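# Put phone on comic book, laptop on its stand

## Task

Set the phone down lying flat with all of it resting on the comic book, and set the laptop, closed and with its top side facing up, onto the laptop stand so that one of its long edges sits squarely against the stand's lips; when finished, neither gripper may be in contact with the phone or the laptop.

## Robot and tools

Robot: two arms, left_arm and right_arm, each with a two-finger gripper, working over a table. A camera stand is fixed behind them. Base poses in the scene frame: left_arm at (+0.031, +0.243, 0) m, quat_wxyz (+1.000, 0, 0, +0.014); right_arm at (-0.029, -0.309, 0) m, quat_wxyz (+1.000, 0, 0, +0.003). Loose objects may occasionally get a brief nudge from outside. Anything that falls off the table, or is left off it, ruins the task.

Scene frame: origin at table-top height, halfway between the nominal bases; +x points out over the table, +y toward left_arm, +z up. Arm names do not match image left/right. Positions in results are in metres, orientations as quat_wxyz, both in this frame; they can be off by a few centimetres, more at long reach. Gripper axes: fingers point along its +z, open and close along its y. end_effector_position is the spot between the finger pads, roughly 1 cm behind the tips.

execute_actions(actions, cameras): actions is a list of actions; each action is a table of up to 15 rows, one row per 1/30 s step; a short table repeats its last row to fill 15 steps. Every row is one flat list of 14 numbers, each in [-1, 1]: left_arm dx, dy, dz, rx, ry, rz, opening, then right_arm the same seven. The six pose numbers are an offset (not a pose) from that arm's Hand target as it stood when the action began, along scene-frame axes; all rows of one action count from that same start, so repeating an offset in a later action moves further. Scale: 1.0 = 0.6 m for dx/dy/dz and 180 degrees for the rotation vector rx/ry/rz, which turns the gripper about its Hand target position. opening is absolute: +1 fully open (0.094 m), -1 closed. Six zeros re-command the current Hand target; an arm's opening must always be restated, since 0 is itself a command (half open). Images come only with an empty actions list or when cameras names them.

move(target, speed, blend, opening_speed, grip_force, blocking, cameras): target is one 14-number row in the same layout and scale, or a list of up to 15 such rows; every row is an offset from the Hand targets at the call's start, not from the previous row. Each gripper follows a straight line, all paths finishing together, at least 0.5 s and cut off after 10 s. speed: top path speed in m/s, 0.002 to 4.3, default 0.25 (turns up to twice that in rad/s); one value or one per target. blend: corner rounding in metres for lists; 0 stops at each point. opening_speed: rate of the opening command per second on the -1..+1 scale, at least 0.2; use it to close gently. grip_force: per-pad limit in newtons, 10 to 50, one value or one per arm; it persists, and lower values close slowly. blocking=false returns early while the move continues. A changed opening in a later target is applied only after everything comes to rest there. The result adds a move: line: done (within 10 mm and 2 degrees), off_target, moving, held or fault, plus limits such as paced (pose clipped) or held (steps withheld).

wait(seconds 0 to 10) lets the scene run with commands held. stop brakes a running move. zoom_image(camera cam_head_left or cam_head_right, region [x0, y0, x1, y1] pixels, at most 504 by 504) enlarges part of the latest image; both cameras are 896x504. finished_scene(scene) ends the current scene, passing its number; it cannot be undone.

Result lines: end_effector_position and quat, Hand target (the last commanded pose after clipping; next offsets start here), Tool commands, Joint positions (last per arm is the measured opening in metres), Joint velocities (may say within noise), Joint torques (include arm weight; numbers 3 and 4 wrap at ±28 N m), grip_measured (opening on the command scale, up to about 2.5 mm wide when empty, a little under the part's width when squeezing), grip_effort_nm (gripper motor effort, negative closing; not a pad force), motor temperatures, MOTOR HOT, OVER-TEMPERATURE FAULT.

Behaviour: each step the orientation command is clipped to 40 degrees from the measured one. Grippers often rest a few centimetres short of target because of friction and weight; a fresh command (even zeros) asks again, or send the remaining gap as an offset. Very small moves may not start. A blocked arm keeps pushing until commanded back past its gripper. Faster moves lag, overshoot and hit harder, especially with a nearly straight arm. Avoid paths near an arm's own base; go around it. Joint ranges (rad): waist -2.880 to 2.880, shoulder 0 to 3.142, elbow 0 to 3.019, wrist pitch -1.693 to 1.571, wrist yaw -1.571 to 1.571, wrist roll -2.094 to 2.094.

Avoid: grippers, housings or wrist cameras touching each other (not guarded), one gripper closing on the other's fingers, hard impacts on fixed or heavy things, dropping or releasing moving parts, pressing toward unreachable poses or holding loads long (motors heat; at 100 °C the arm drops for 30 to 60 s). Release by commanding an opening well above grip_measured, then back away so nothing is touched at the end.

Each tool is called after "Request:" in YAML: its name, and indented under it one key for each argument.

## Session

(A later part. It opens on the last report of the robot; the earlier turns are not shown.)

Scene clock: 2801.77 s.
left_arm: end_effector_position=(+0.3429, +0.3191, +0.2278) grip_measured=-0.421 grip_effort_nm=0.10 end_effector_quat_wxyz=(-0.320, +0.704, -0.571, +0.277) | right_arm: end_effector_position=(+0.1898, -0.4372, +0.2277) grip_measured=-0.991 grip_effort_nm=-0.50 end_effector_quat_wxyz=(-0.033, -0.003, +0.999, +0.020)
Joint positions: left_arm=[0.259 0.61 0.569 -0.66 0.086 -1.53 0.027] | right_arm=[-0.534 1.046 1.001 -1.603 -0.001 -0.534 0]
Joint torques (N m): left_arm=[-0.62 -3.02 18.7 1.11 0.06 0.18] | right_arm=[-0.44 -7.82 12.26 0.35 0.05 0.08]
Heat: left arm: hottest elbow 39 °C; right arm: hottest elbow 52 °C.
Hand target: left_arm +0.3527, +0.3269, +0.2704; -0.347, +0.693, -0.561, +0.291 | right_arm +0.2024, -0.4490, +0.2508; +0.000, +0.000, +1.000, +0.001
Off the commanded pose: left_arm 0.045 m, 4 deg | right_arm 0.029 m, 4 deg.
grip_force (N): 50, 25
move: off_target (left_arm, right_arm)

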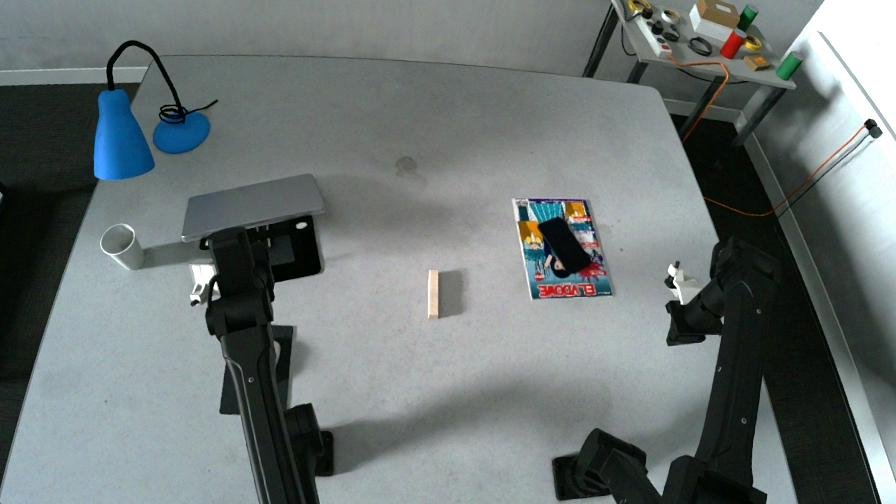

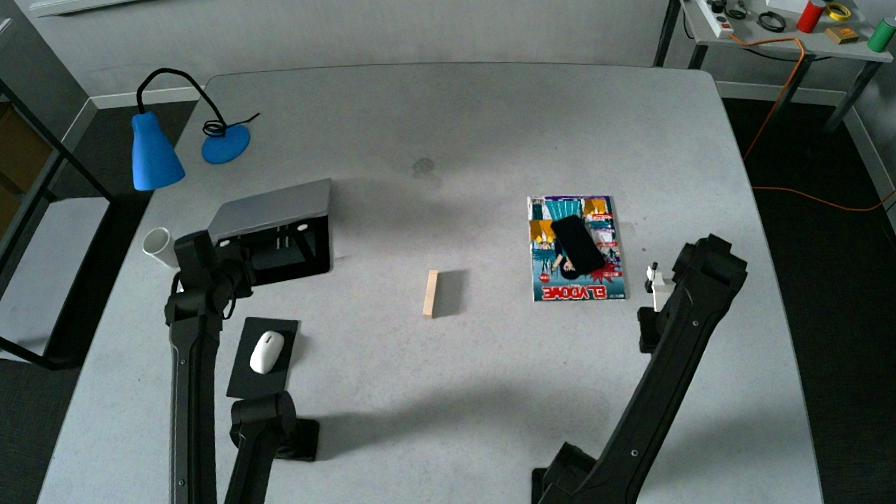

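Request:
zoom_image:
  camera: "cam_head_left"
  region: [210, 165, 300, 215]

Request:
zoom_image:
  camera: "cam_head_right"
  region: [235, 170, 335, 230]

Scaled by 5.600.

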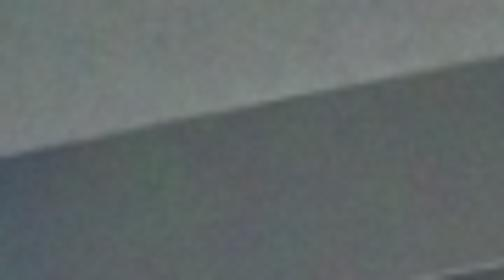

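Scaled by 5.040.

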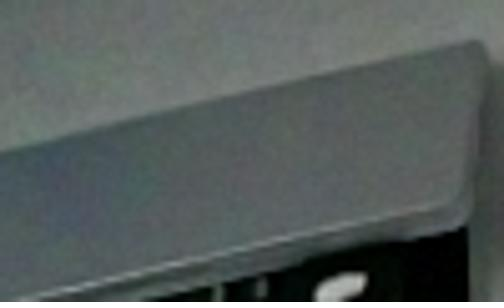

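Request:
move:
  target: [0.1052, 0.1197, -0.083, 0.0138, -0.0538, 0, -1, 0, 0, 0, 0, 0, 0, -1]
  speed: 0.12
  cameras: ["all"]

Request:
zoom_image:
  camera: "cam_head_left"
  region: [170, 160, 330, 290]

Request:
zoom_image:
  camera: "cam_head_right"
  region: [190, 170, 340, 290]

Scene clock: 2927.57 s.
left_arm: end_effector_position=(+0.4167, +0.3933, +0.2235) grip_measured=-0.981 grip_effort_nm=-1.00 end_effector_quat_wxyz=(-0.403, +0.659, -0.538, +0.339) | right_arm: end_effector_position=(+0.1898, -0.4372, +0.2277) grip_measured=-0.991 grip_effort_nm=-0.49 end_effector_quat_wxyz=(-0.033, -0.003, +0.999, +0.020)
Joint positions: left_arm=[0.454 0.899 0.542 -0.124 0.264 -1.45 0.001] | right_arm=[-0.534 1.046 1.001 -1.603 -0.001 -0.534 0]
Joint torques (N m): left_arm=[-1.08 -4.78 10.7 2.69 0.11 0.21] | right_arm=[-0.44 -7.82 12.25 0.35 0.06 0.09]
Motor temperatures (°C): left_arm=[23 27 50 24 27 24 28] | right_arm=[26 34 53 25 24 23 26]
Heat: left arm: hottest elbow 50 °C; right arm: hottest elbow 53 °C.
Hand target: left_arm +0.4159, +0.3988, +0.2206; -0.408, +0.658, -0.536, +0.336 | right_arm +0.2024, -0.4490, +0.2508; +0.000, +0.000, +1.000, +0.001
Off the commanded pose: left_arm 0.006 m, 1 deg | right_arm 0.029 m, 4 deg.
grip_force (N): 50, 25
move: off_target (right_arm)

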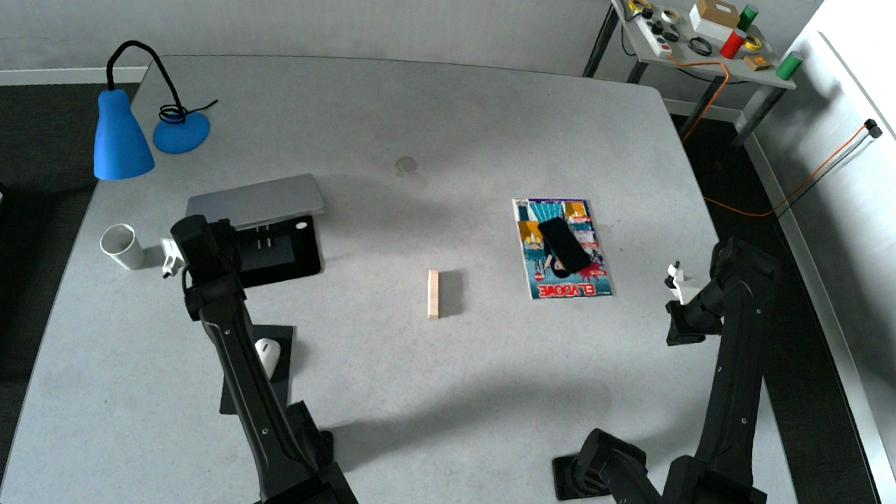

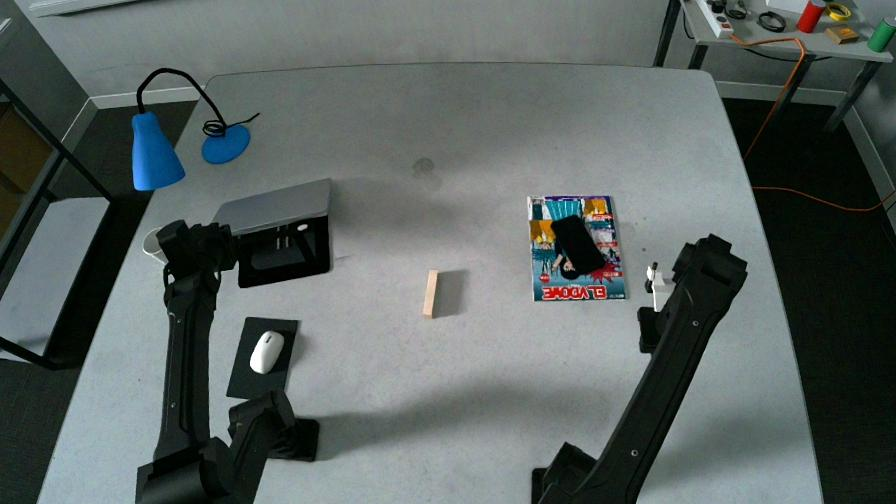

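Scaled by 3.150.

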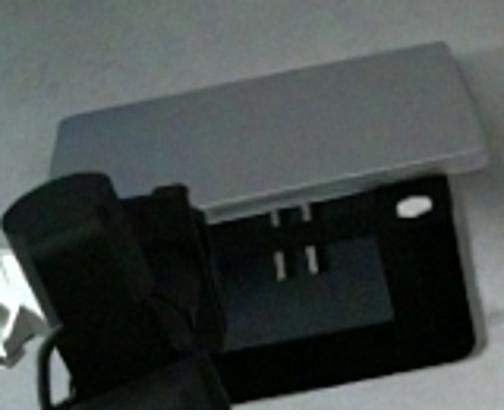

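Scaled by 3.360.

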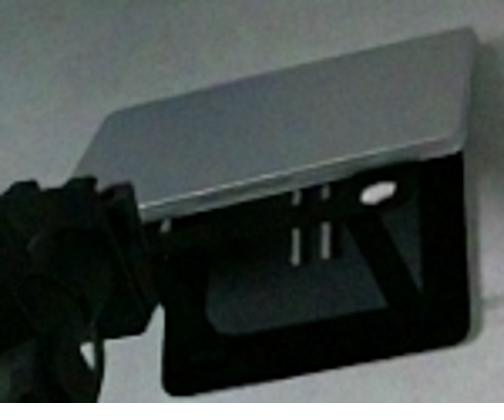

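Request:
move:
  target: [-0.01, -0.003, -0.1, 0, 0, 0, -1, 0, 0, 0, 0, 0, 0, -1]
  speed: 0.1
  cameras: ["all"]

Request:
zoom_image:
  camera: "cam_head_right"
  region: [190, 170, 340, 290]

Scene clock: 2933.77 s.
left_arm: end_effector_position=(+0.4120, +0.3918, +0.1640) grip_measured=-0.981 grip_effort_nm=-1.00 end_effector_quat_wxyz=(-0.403, +0.658, -0.538, +0.339) | right_arm: end_effector_position=(+0.1898, -0.4372, +0.2277) grip_measured=-0.991 grip_effort_nm=-0.50 end_effector_quat_wxyz=(-0.033, -0.003, +0.999, +0.020)
Joint positions: left_arm=[0.458 0.996 0.415 0.101 0.269 -1.447 0.001] | right_arm=[-0.534 1.046 1.001 -1.603 -0.001 -0.534 0]
Joint torques (N m): left_arm=[0.03 -5.83 9.68 2.62 0.13 0.13] | right_arm=[-0.38 -7.88 12.27 0.36 0.06 0.08]
Heat: left arm: hottest elbow 49 °C; right arm: hottest elbow 53 °C.
Hand target: left_arm +0.4099, +0.3971, +0.1606; -0.408, +0.658, -0.536, +0.336 | right_arm +0.2024, -0.4490, +0.2508; +0.000, +0.000, +1.000, +0.001
Off the commanded pose: left_arm 0.007 m, 1 deg | right_arm 0.029 m, 4 deg.
grip_force (N): 50, 25
move: off_target (right_arm)

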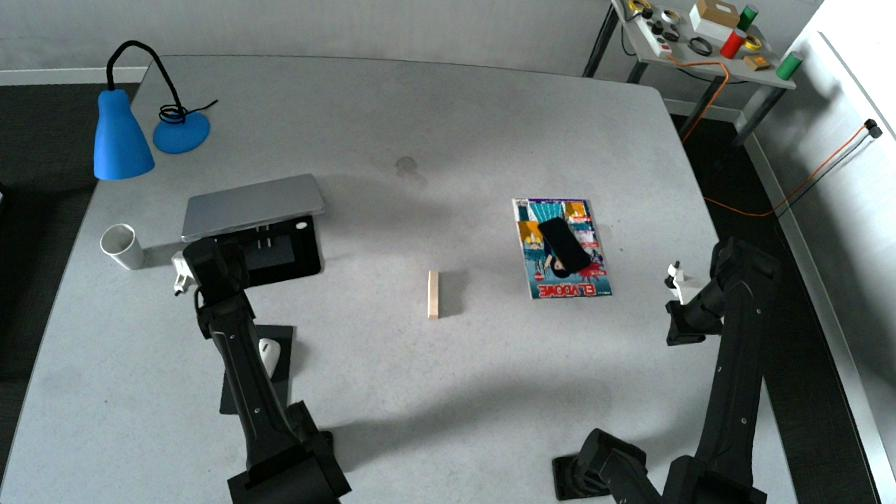

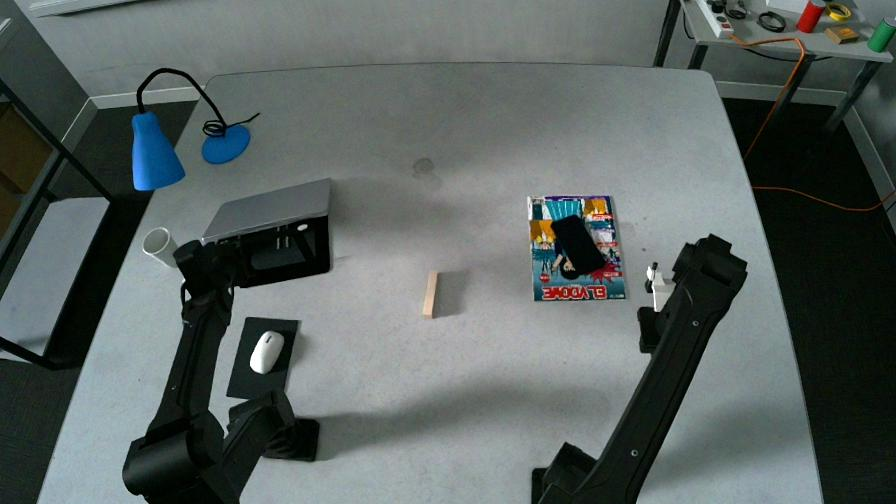

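Scaled by 3.360.

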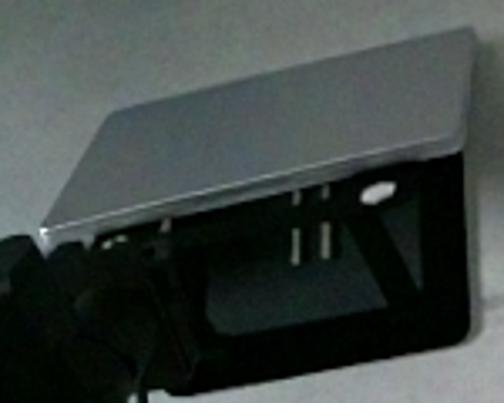

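Request:
move:
  target: [0.0484, 0.0124, -0.0183, 0, 0, 0, -1, 0, 0, 0, 0, 0, 0, -1]
  speed: 0.06
  cameras: ["all"]

Request:
zoom_image:
  camera: "cam_head_left"
  region: [170, 160, 330, 290]

Request:
zoom_image:
  camera: "cam_head_right"
  region: [190, 170, 340, 290]

Scene clock: 2941.33 s.
left_arm: end_effector_position=(+0.4280, +0.4026, +0.1499) grip_measured=-0.981 grip_effort_nm=-0.99 end_effector_quat_wxyz=(-0.413, +0.656, -0.534, +0.338) | right_arm: end_effector_position=(+0.1898, -0.4372, +0.2277) grip_measured=-0.991 grip_effort_nm=-0.50 end_effector_quat_wxyz=(-0.033, -0.003, +0.999, +0.020)
Joint positions: left_arm=[0.458 1.107 0.422 0.222 0.256 -1.447 0.001] | right_arm=[-0.534 1.046 1.001 -1.603 -0.001 -0.534 0]
Joint torques (N m): left_arm=[-2.32 -4.37 12.59 1.8 -0.23 0.01] | right_arm=[-0.32 -7.71 12.25 0.36 0.06 0.08]
Heat: left arm: hottest elbow 48 °C; right arm: hottest elbow 53 °C.
Hand target: left_arm +0.4390, +0.4045, +0.1498; -0.408, +0.658, -0.536, +0.337 | right_arm +0.2024, -0.4490, +0.2508; +0.000, +0.000, +1.000, +0.001
Off the commanded pose: left_arm 0.011 m, 1 deg | right_arm 0.029 m, 4 deg.
grip_force (N): 50, 25
move: off_target (left_arm, right_arm)

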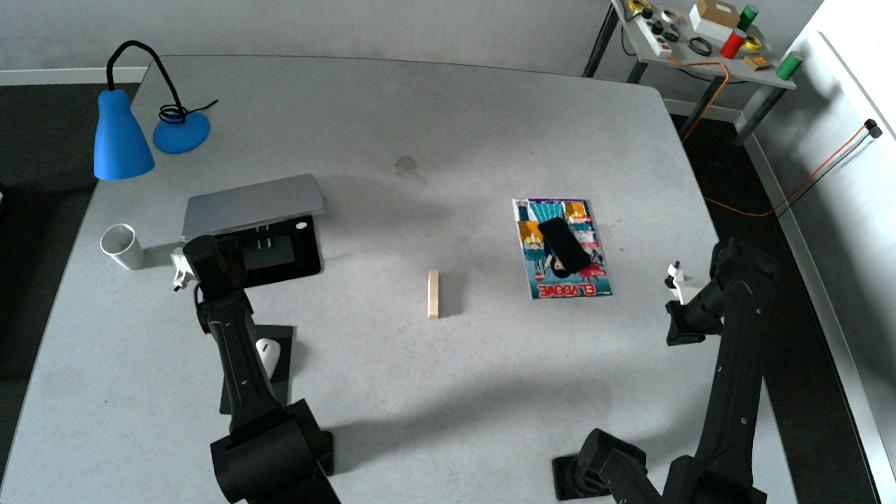

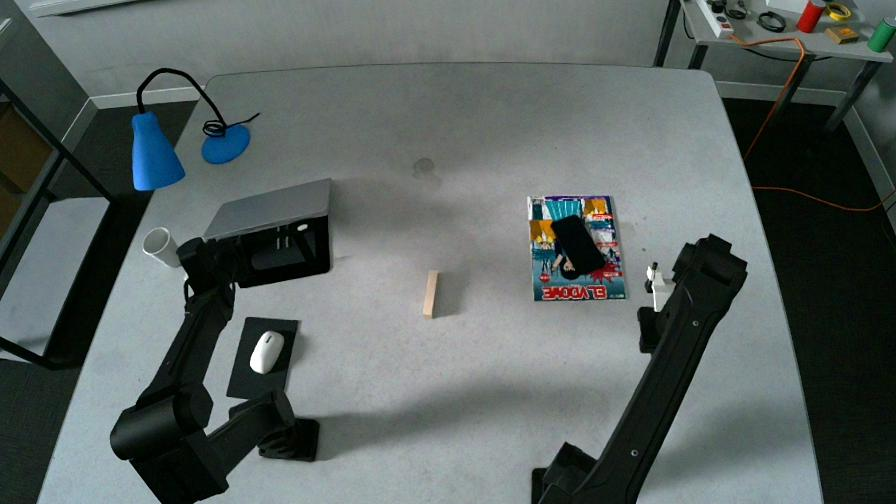

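Scaled by 3.150.

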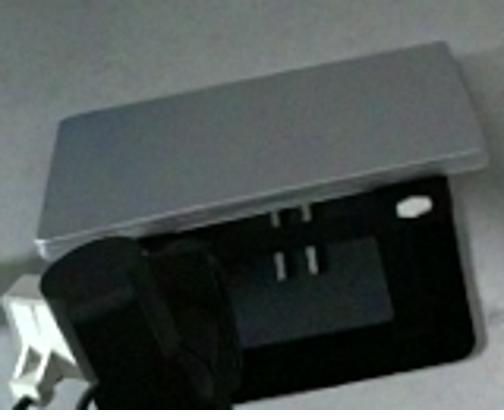

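Scaled by 3.360.

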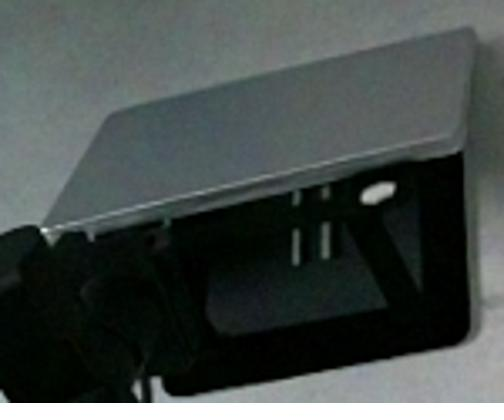

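Request:
move:
  target: [-0.0242, -0.0062, 0.035, -0.0097, 0.0377, 0, -1, 0, 0, 0, 0, 0, 0, -1]
  speed: 0.06

Scene clock: 2953.07 s.
left_arm: end_effector_position=(+0.4149, +0.3982, +0.1545) grip_measured=-0.981 grip_effort_nm=-0.99 end_effector_quat_wxyz=(-0.359, +0.689, -0.551, +0.305) | right_arm: end_effector_position=(+0.1898, -0.4372, +0.2277) grip_measured=-0.991 grip_effort_nm=-0.49 end_effector_quat_wxyz=(-0.033, -0.003, +0.999, +0.020)
Joint positions: left_arm=[0.458 1.032 0.491 -0.07 0.243 -1.433 0.001] | right_arm=[-0.534 1.046 1.001 -1.603 -0.001 -0.534 0]
Joint velocities: left_arm=[within noise] | right_arm=[-0.015 0.005 0.002 0.002 -0.154 -0.081 -0.001]
Joint torques (N m): left_arm=[-1.44 -7 14.13 0.84 -0.14 0.08] | right_arm=[-0.38 -7.77 12.26 0.35 0.06 0.08]
Heat: left arm: hottest elbow 48 °C; right arm: hottest elbow 53 °C.
Hand target: left_arm +0.4244, +0.4008, +0.1705; -0.366, +0.683, -0.554, +0.305 | right_arm +0.2024, -0.4490, +0.2508; +0.000, +0.000, +1.000, +0.001
Off the commanded pose: left_arm 0.019 m, 1 deg | right_arm 0.029 m, 4 deg.
grip_force (N): 50, 25
move: off_target (left_arm, right_arm)

Request:
move:
  target: [0, 0, 0.04, 0, 0, 0, -1, 0, 0, 0, 0, 0, 0, -1]
  speed: 0.06

Scene clock: 2957.47 s.
left_arm: end_effector_position=(+0.4018, +0.3915, +0.1510) grip_measured=-0.981 grip_effort_nm=-0.99 end_effector_quat_wxyz=(-0.333, +0.703, -0.556, +0.292) | right_arm: end_effector_position=(+0.1898, -0.4372, +0.2277) grip_measured=-0.991 grip_effort_nm=-0.49 end_effector_quat_wxyz=(-0.033, -0.003, +0.999, +0.020)
Joint positions: left_arm=[0.458 0.994 0.498 -0.18 0.242 -1.432 0.001] | right_arm=[-0.534 1.046 1.001 -1.603 -0.001 -0.534 0]
Joint torques (N m): left_arm=[-2.49 -7.71 17.7 1.42 -0.05 0.12] | right_arm=[-0.38 -7.82 12.23 0.36 0.06 0.09]
Heat: left arm: hottest elbow 47 °C; right arm: hottest elbow 53 °C.
Hand target: left_arm +0.4244, +0.4007, +0.1946; -0.366, +0.683, -0.554, +0.305 | right_arm +0.2024, -0.4490, +0.2508; +0.000, +0.000, +1.000, +0.001
Off the commanded pose: left_arm 0.050 m, 5 deg | right_arm 0.029 m, 4 deg.
grip_force (N): 50, 25
move: off_target (left_arm, right_arm)

Request:
move:
  target: [0, 0, 0.06, 0, 0, 0, -1, 0, 0, 0, 0, 0, 0, -1]
  speed: 0.08
  cameras: ["all"]

Request:
zoom_image:
  camera: "cam_head_left"
  region: [170, 160, 330, 290]

Request:
zoom_image:
  camera: "cam_head_right"
  region: [190, 170, 340, 290]

Scene clock: 2961.57 s.
left_arm: end_effector_position=(+0.4056, +0.3935, +0.1886) grip_measured=-0.981 grip_effort_nm=-0.99 end_effector_quat_wxyz=(-0.336, +0.702, -0.556, +0.294) | right_arm: end_effector_position=(+0.1898, -0.4372, +0.2277) grip_measured=-0.991 grip_effort_nm=-0.49 end_effector_quat_wxyz=(-0.033, -0.003, +0.999, +0.020)
Joint positions: left_arm=[0.458 0.945 0.576 -0.299 0.242 -1.432 0.001] | right_arm=[-0.534 1.046 1.001 -1.603 -0.001 -0.534 0]
Joint torques (N m): left_arm=[-2.26 -6.48 18.04 1.11 -0.08 0.16] | right_arm=[-0.38 -7.88 12.23 0.36 0.05 0.08]
Heat: left arm: hottest elbow 47 °C; right arm: hottest elbow 53 °C.
Hand target: left_arm +0.4245, +0.4008, +0.2307; -0.366, +0.683, -0.554, +0.305 | right_arm +0.2024, -0.4490, +0.2508; +0.000, +0.000, +1.000, +0.001
Off the commanded pose: left_arm 0.046 m, 4 deg | right_arm 0.029 m, 4 deg.
grip_force (N): 50, 25
move: off_target (left_arm, right_arm)

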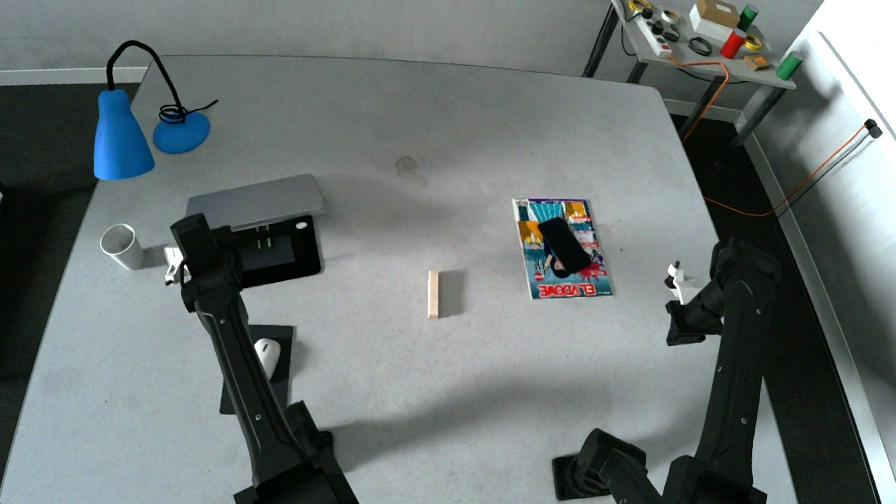

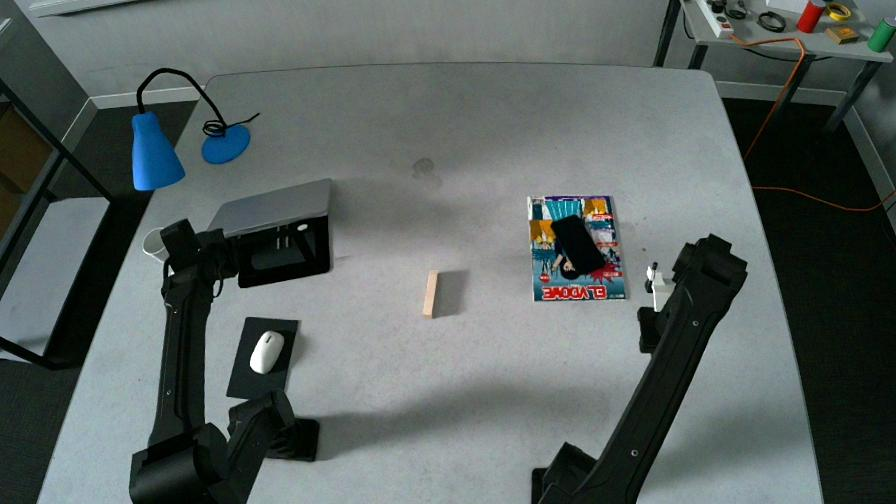

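Scaled by 3.150.

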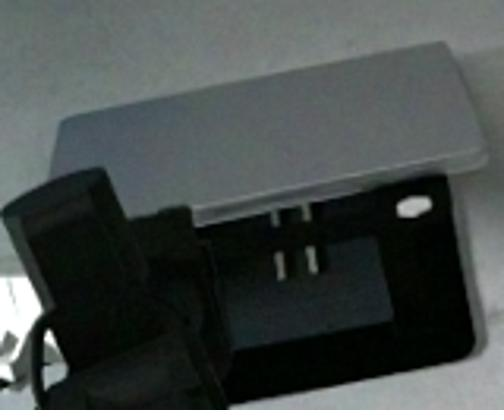

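Scaled by 3.360.

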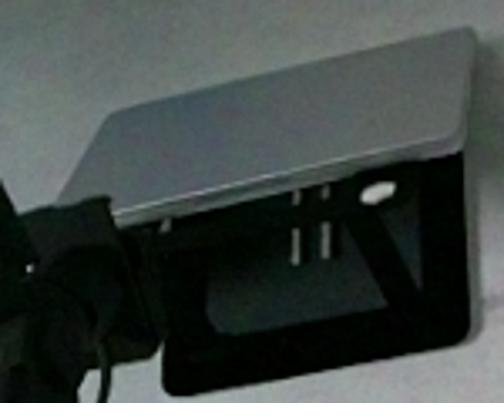

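Request:
move:
  target: [0.0436, 0.0112, -0.04, 0, 0, 0, -1, 0, 0, 0, 0, 0, 0, -1]
  speed: 0.06
  cameras: ["all"]

Request:
zoom_image:
  camera: "cam_head_right"
  region: [190, 170, 340, 290]

Scene clock: 2968.67 s.
left_arm: end_effector_position=(+0.4215, +0.3996, +0.1681) grip_measured=-0.981 grip_effort_nm=-0.99 end_effector_quat_wxyz=(-0.334, +0.703, -0.558, +0.288) | right_arm: end_effector_position=(+0.1898, -0.4372, +0.2277) grip_measured=-0.991 grip_effort_nm=-0.49 end_effector_quat_wxyz=(-0.033, -0.003, +0.999, +0.020)
Joint positions: left_arm=[0.447 1.037 0.576 -0.217 0.226 -1.432 0.001] | right_arm=[-0.534 1.046 1.001 -1.603 -0.001 -0.534 0]
Joint torques (N m): left_arm=[-2.9 -6.95 17.66 2.5 -0.14 0.02] | right_arm=[-0.32 -7.77 12.23 0.36 0.06 0.09]
Heat: left arm: hottest elbow 47 °C; right arm: hottest elbow 53 °C.
Hand target: left_arm +0.4506, +0.4074, +0.2068; -0.366, +0.683, -0.554, +0.305 | right_arm +0.2024, -0.4490, +0.2508; +0.000, +0.000, +1.000, +0.001
Off the commanded pose: left_arm 0.049 m, 5 deg | right_arm 0.029 m, 4 deg.
grip_force (N): 50, 25
move: off_target (left_arm, right_arm)

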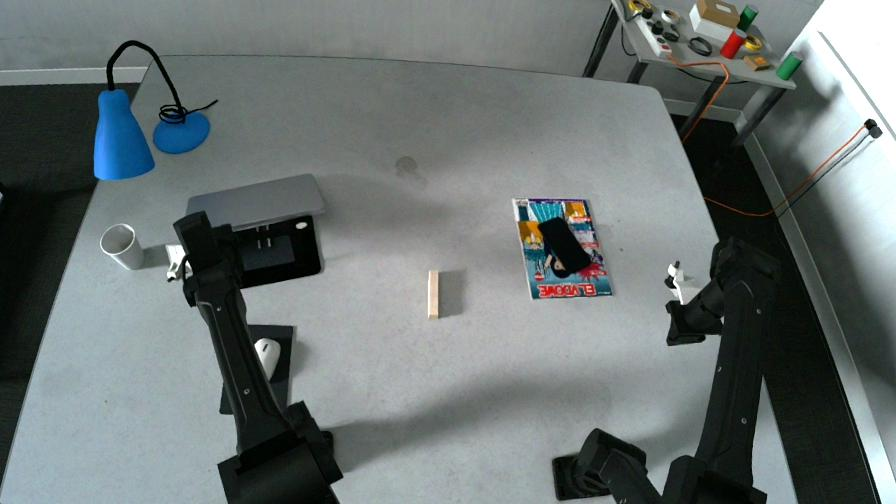

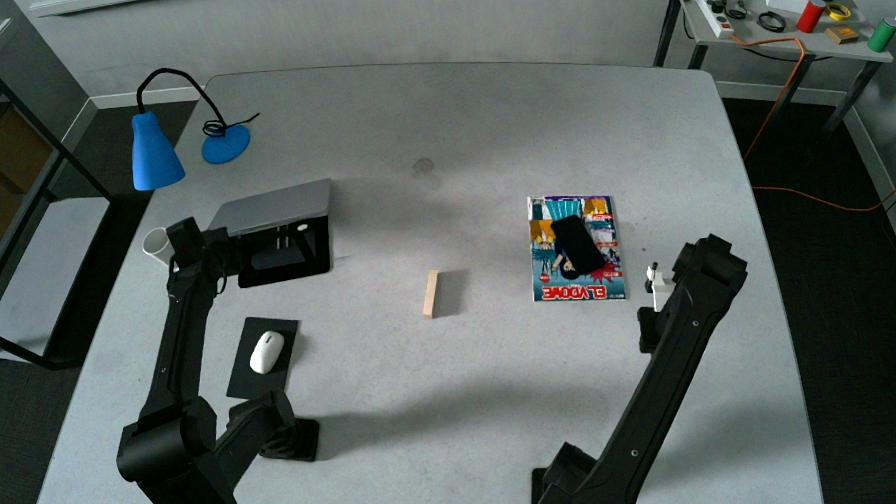

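Scaled by 3.360.

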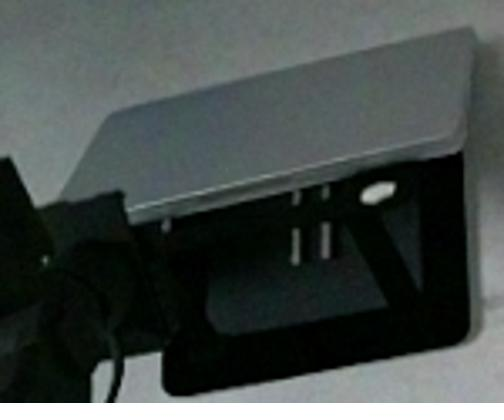

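Request:
move:
  target: [0.0484, 0.0124, -0.0445, 0, 0, 0, -1, 0, 0, 0, 0, 0, 0, -1]
  speed: 0.05
  cameras: ["all"]

Request:
zoom_image:
  camera: "cam_head_left"
  region: [170, 160, 330, 290]

Request:
zoom_image:
  camera: "cam_head_right"
  region: [190, 170, 340, 290]

Scene clock: 2973.77 s.
left_arm: end_effector_position=(+0.4486, +0.4071, +0.1445) grip_measured=-0.981 grip_effort_nm=-0.99 end_effector_quat_wxyz=(-0.336, +0.701, -0.560, +0.287) | right_arm: end_effector_position=(+0.1898, -0.4372, +0.2277) grip_measured=-0.991 grip_effort_nm=-0.49 end_effector_quat_wxyz=(-0.033, -0.003, +0.999, +0.020)
Joint positions: left_arm=[0.428 1.171 0.592 -0.096 0.211 -1.439 0.001] | right_arm=[-0.534 1.046 1.001 -1.603 -0.001 -0.534 0]
Joint torques (N m): left_arm=[-1.96 -8.12 16.94 2.52 -0.09 -0.02] | right_arm=[-0.44 -7.94 12.25 0.35 0.06 0.08]
Heat: left arm: hottest elbow 47 °C; right arm: hottest elbow 53 °C.
Hand target: left_arm +0.4796, +0.4148, +0.1800; -0.366, +0.683, -0.554, +0.305 | right_arm +0.2024, -0.4490, +0.2508; +0.000, +0.000, +1.000, +0.001
Off the commanded pose: left_arm 0.048 m, 5 deg | right_arm 0.029 m, 4 deg.
grip_force (N): 50, 25
move: off_target (left_arm, right_arm)

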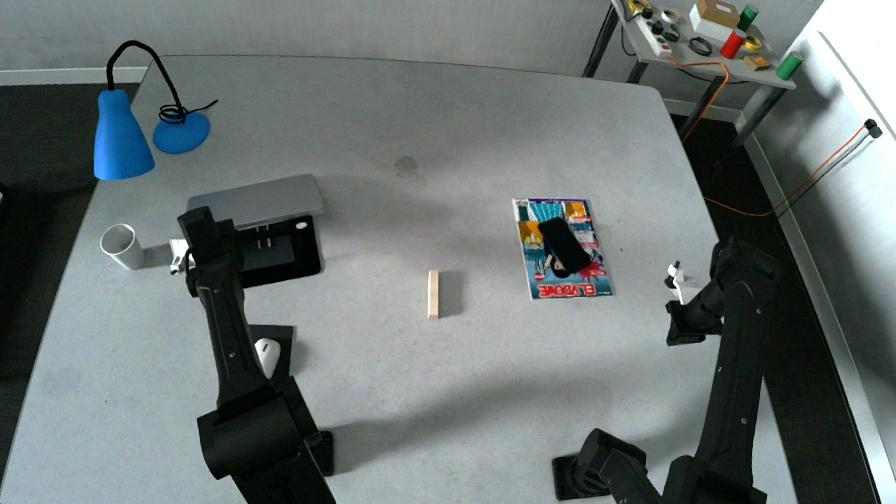

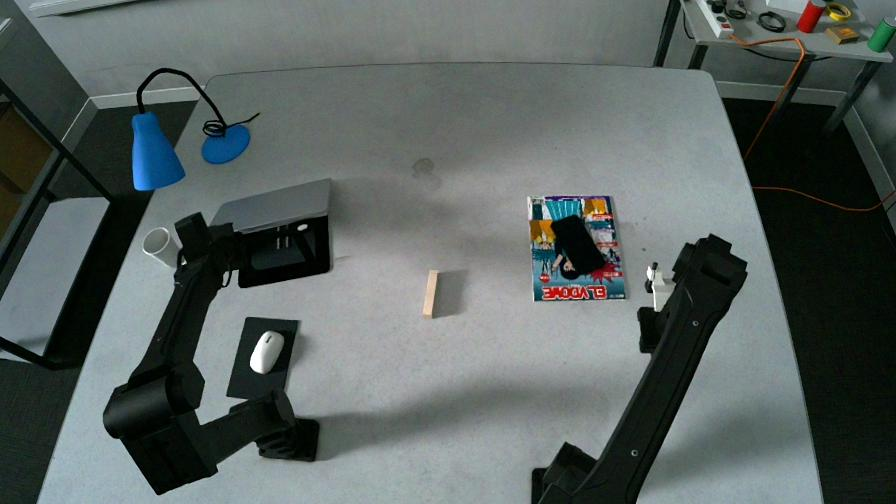

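Scaled by 3.150.

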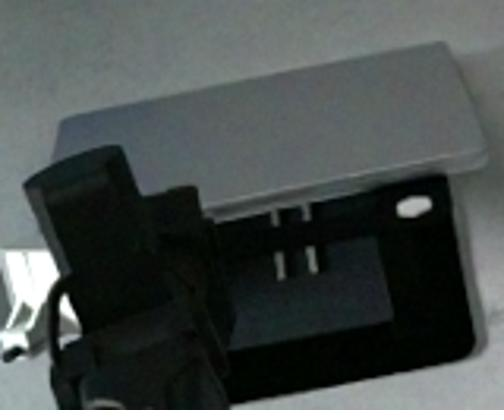

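Scaled by 3.360.

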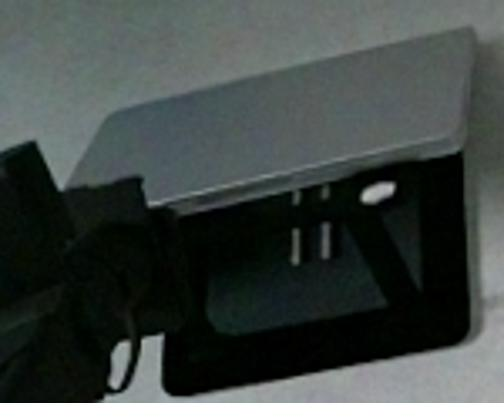

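Request:
move:
  target: [0.0258, 0.0066, -0.005, 0.00415, -0.01614, 0, -1, 0, 0, 0, 0, 0, 0, -1]
  speed: 0.05
  cameras: ["all"]

Request:
zoom_image:
  camera: "cam_head_left"
  region: [170, 160, 330, 290]

Request:
zoom_image:
  camera: "cam_head_right"
  region: [190, 170, 340, 290]

Scene clock: 2983.87 s.
left_arm: end_effector_position=(+0.4660, +0.4131, +0.1455) grip_measured=-0.981 grip_effort_nm=-0.99 end_effector_quat_wxyz=(-0.359, +0.690, -0.552, +0.301) | right_arm: end_effector_position=(+0.1898, -0.4372, +0.2277) grip_measured=-0.991 grip_effort_nm=-0.49 end_effector_quat_wxyz=(-0.033, -0.003, +0.999, +0.020)
Joint positions: left_arm=[0.422 1.223 0.596 0.015 0.208 -1.45 0.001] | right_arm=[-0.534 1.046 1.001 -1.603 -0.001 -0.534 0]
Joint torques (N m): left_arm=[-2.9 -8.47 16.12 2.5 0 -0.05] | right_arm=[-0.38 -7.77 12.25 0.35 0.06 0.08]
Heat: left arm: hottest elbow 47 °C; right arm: hottest elbow 53 °C.
Hand target: left_arm +0.4951, +0.4188, +0.1768; -0.384, +0.672, -0.547, +0.319 | right_arm +0.2024, -0.4490, +0.2508; +0.000, +0.000, +1.000, +0.001
Off the commanded pose: left_arm 0.043 m, 4 deg | right_arm 0.029 m, 4 deg.
grip_force (N): 50, 25
move: off_target (left_arm, right_arm)

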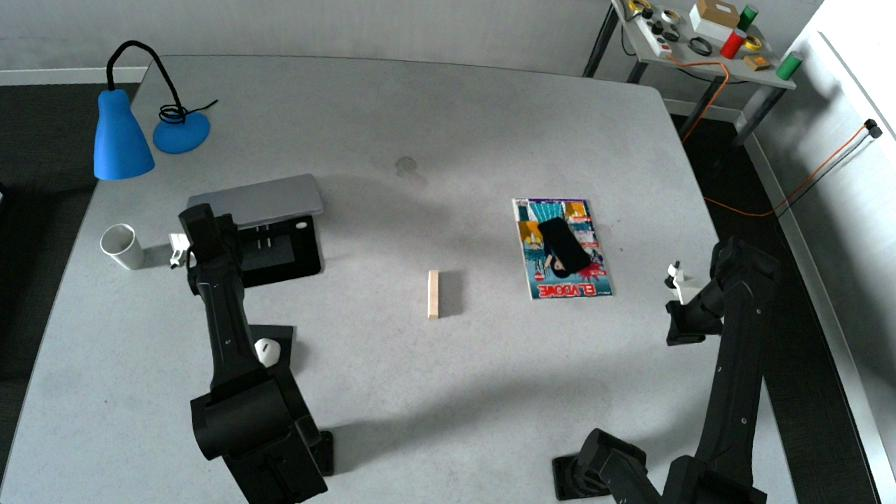

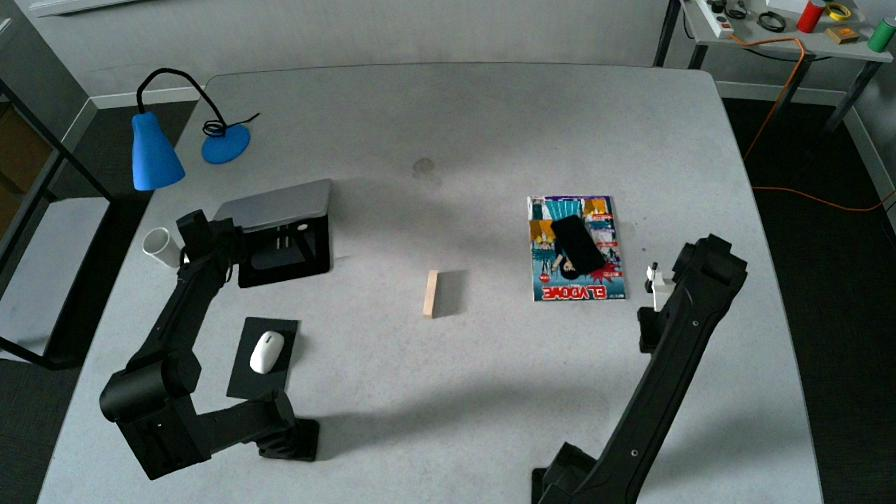

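Scaled by 3.150.

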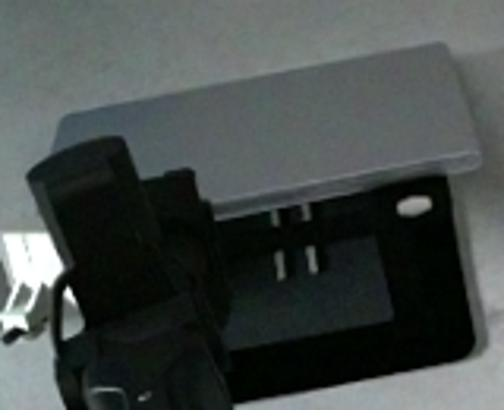

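Scaled by 3.360.

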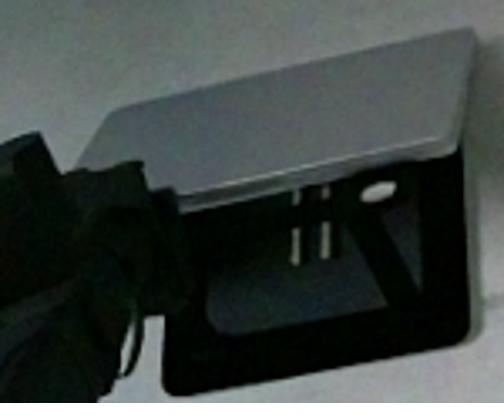

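Request:
move:
  target: [0.0161, 0.0041, -0.005, 0.002, -0.008, 0, -1, 0, 0, 0, 0, 0, 0, -1]
  speed: 0.05
  cameras: ["all"]

Request:
zoom_image:
  camera: "cam_head_left"
  region: [170, 160, 330, 290]

Request:
zoom_image:
  camera: "cam_head_right"
  region: [190, 170, 340, 290]

Scene clock: 2991.20 s.
left_arm: end_effector_position=(+0.4747, +0.4153, +0.1416) grip_measured=-0.981 grip_effort_nm=-0.99 end_effector_quat_wxyz=(-0.366, +0.686, -0.549, +0.307) | right_arm: end_effector_position=(+0.1898, -0.4372, +0.2277) grip_measured=-0.991 grip_effort_nm=-0.49 end_effector_quat_wxyz=(-0.033, -0.003, +0.999, +0.020)
Joint positions: left_arm=[0.418 1.259 0.598 0.073 0.208 -1.457 0.001] | right_arm=[-0.534 1.046 1.001 -1.603 -0.001 -0.534 0]
Joint torques (N m): left_arm=[-3.08 -8.82 16.13 2.37 -0.09 -0.05] | right_arm=[-0.32 -7.82 12.26 0.35 0.06 0.08]
Heat: left arm: hottest elbow 48 °C; right arm: hottest elbow 54 °C.
Hand target: left_arm +0.5047, +0.4214, +0.1740; -0.393, +0.667, -0.543, +0.325 | right_arm +0.2024, -0.4490, +0.2508; +0.000, +0.000, +1.000, +0.001
Off the commanded pose: left_arm 0.044 m, 4 deg | right_arm 0.029 m, 4 deg.
grip_force (N): 50, 25
move: off_target (left_arm, right_arm)

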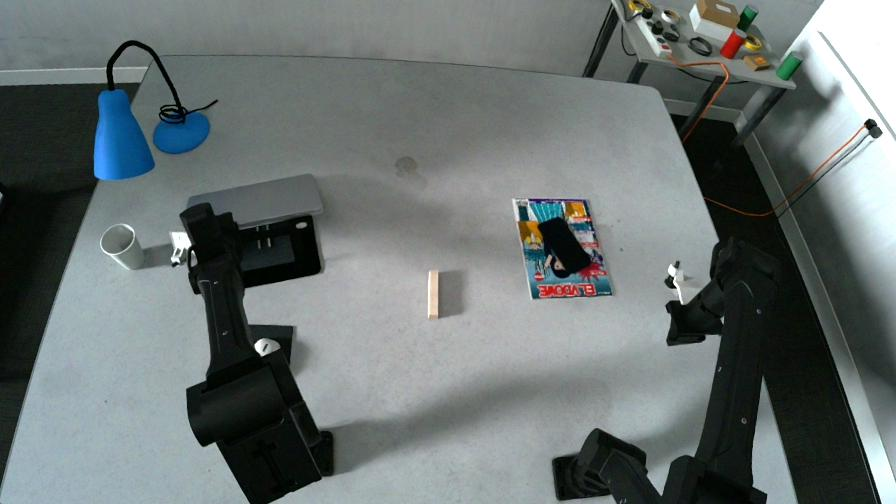

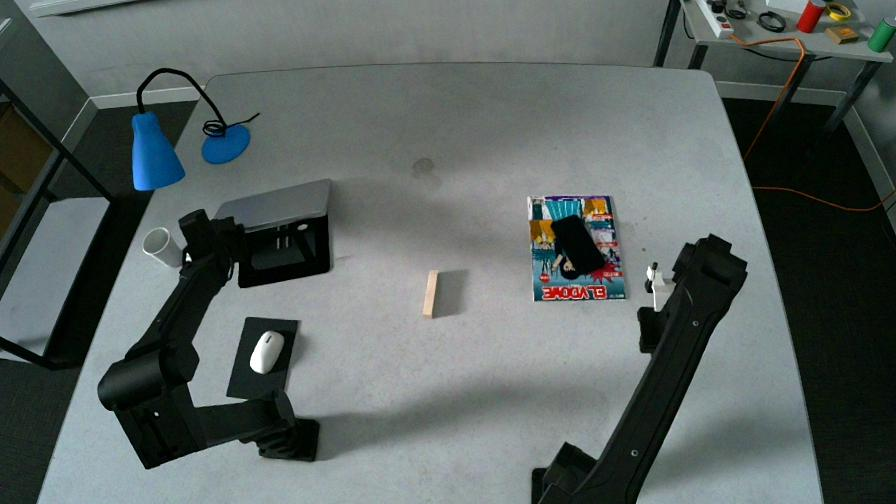

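Scaled by 3.150.

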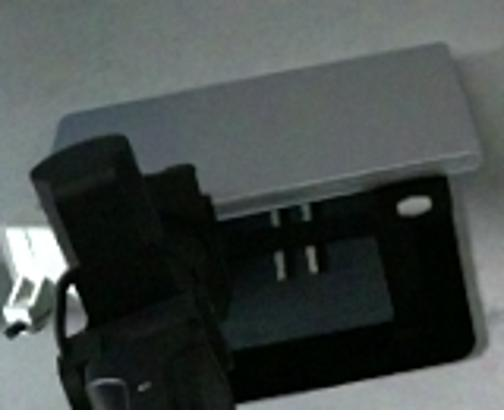

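Scaled by 3.360.

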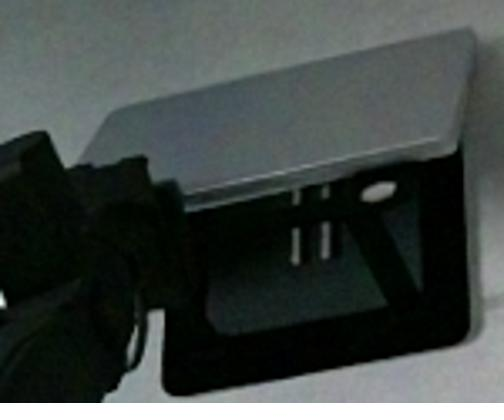

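Request:
move:
  target:
    - [-0.1, -0.026, 0.08, 0, 0, 0, -1, 0, 0, 0, 0, 0, 0, -1]
    - [-0.2, -0.05, 0.25, 0, 0, 0, -1, 0, 0, 0, 0, 0, 0, -1]
  speed: 0.1
  blend: [0.02, 0]
  cameras: ["all"]

Scene clock: 3014.27 s.
left_arm: end_effector_position=(+0.3774, +0.3809, +0.2775) grip_measured=-0.981 grip_effort_nm=-0.99 end_effector_quat_wxyz=(-0.360, +0.683, -0.551, +0.317) | right_arm: end_effector_position=(+0.1898, -0.4372, +0.2277) grip_measured=-0.991 grip_effort_nm=-0.50 end_effector_quat_wxyz=(-0.033, -0.003, +0.999, +0.020)
Joint positions: left_arm=[0.483 0.745 0.682 -0.535 0.285 -1.424 0.001] | right_arm=[-0.534 1.046 1.001 -1.603 -0.001 -0.534 0]
Joint torques (N m): left_arm=[-1.08 -3.96 19.29 1.4 0.21 0.16] | right_arm=[-0.26 -7.82 12.26 0.35 0.05 0.09]
Heat: left arm: hottest elbow 47 °C; right arm: hottest elbow 54 °C.
Hand target: left_arm +0.3848, +0.3912, +0.3241; -0.393, +0.667, -0.543, +0.325 | right_arm +0.2024, -0.4490, +0.2508; +0.000, +0.000, +1.000, +0.001
Off the commanded pose: left_arm 0.048 m, 4 deg | right_arm 0.029 m, 4 deg.
grip_force (N): 50, 25
move: off_target (left_arm, right_arm)

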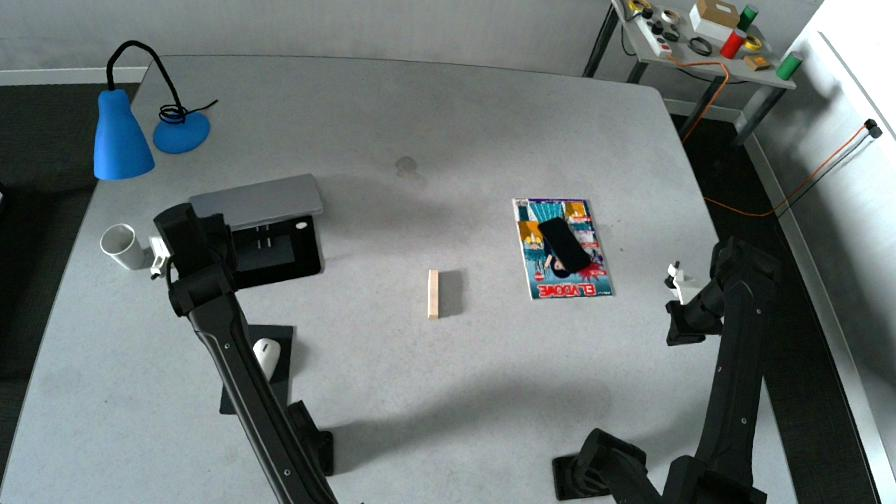

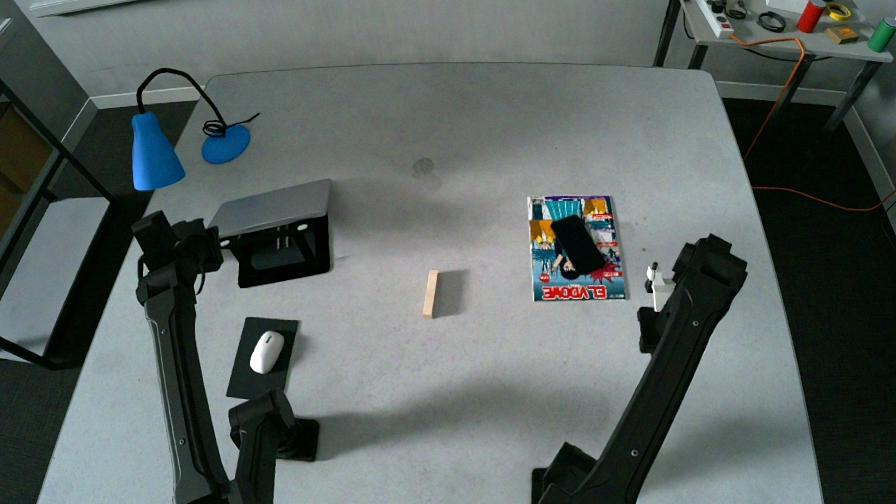

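Request:
zoom_image:
  camera: "cam_head_left"
  region: [140, 150, 360, 300]

Request:
zoom_image:
  camera: "cam_head_right"
  region: [140, 150, 360, 300]

Scaled by 2.291.

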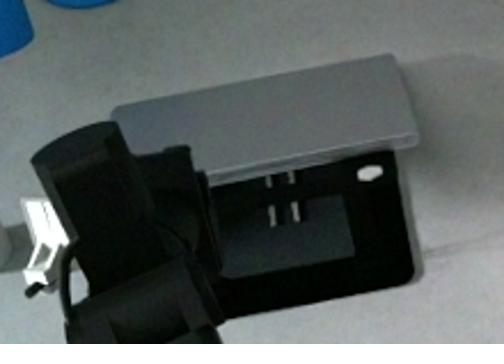

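Scaled by 2.291.

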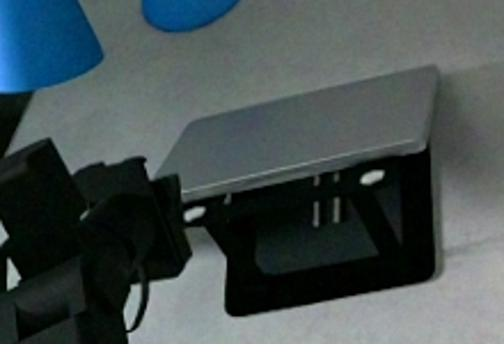

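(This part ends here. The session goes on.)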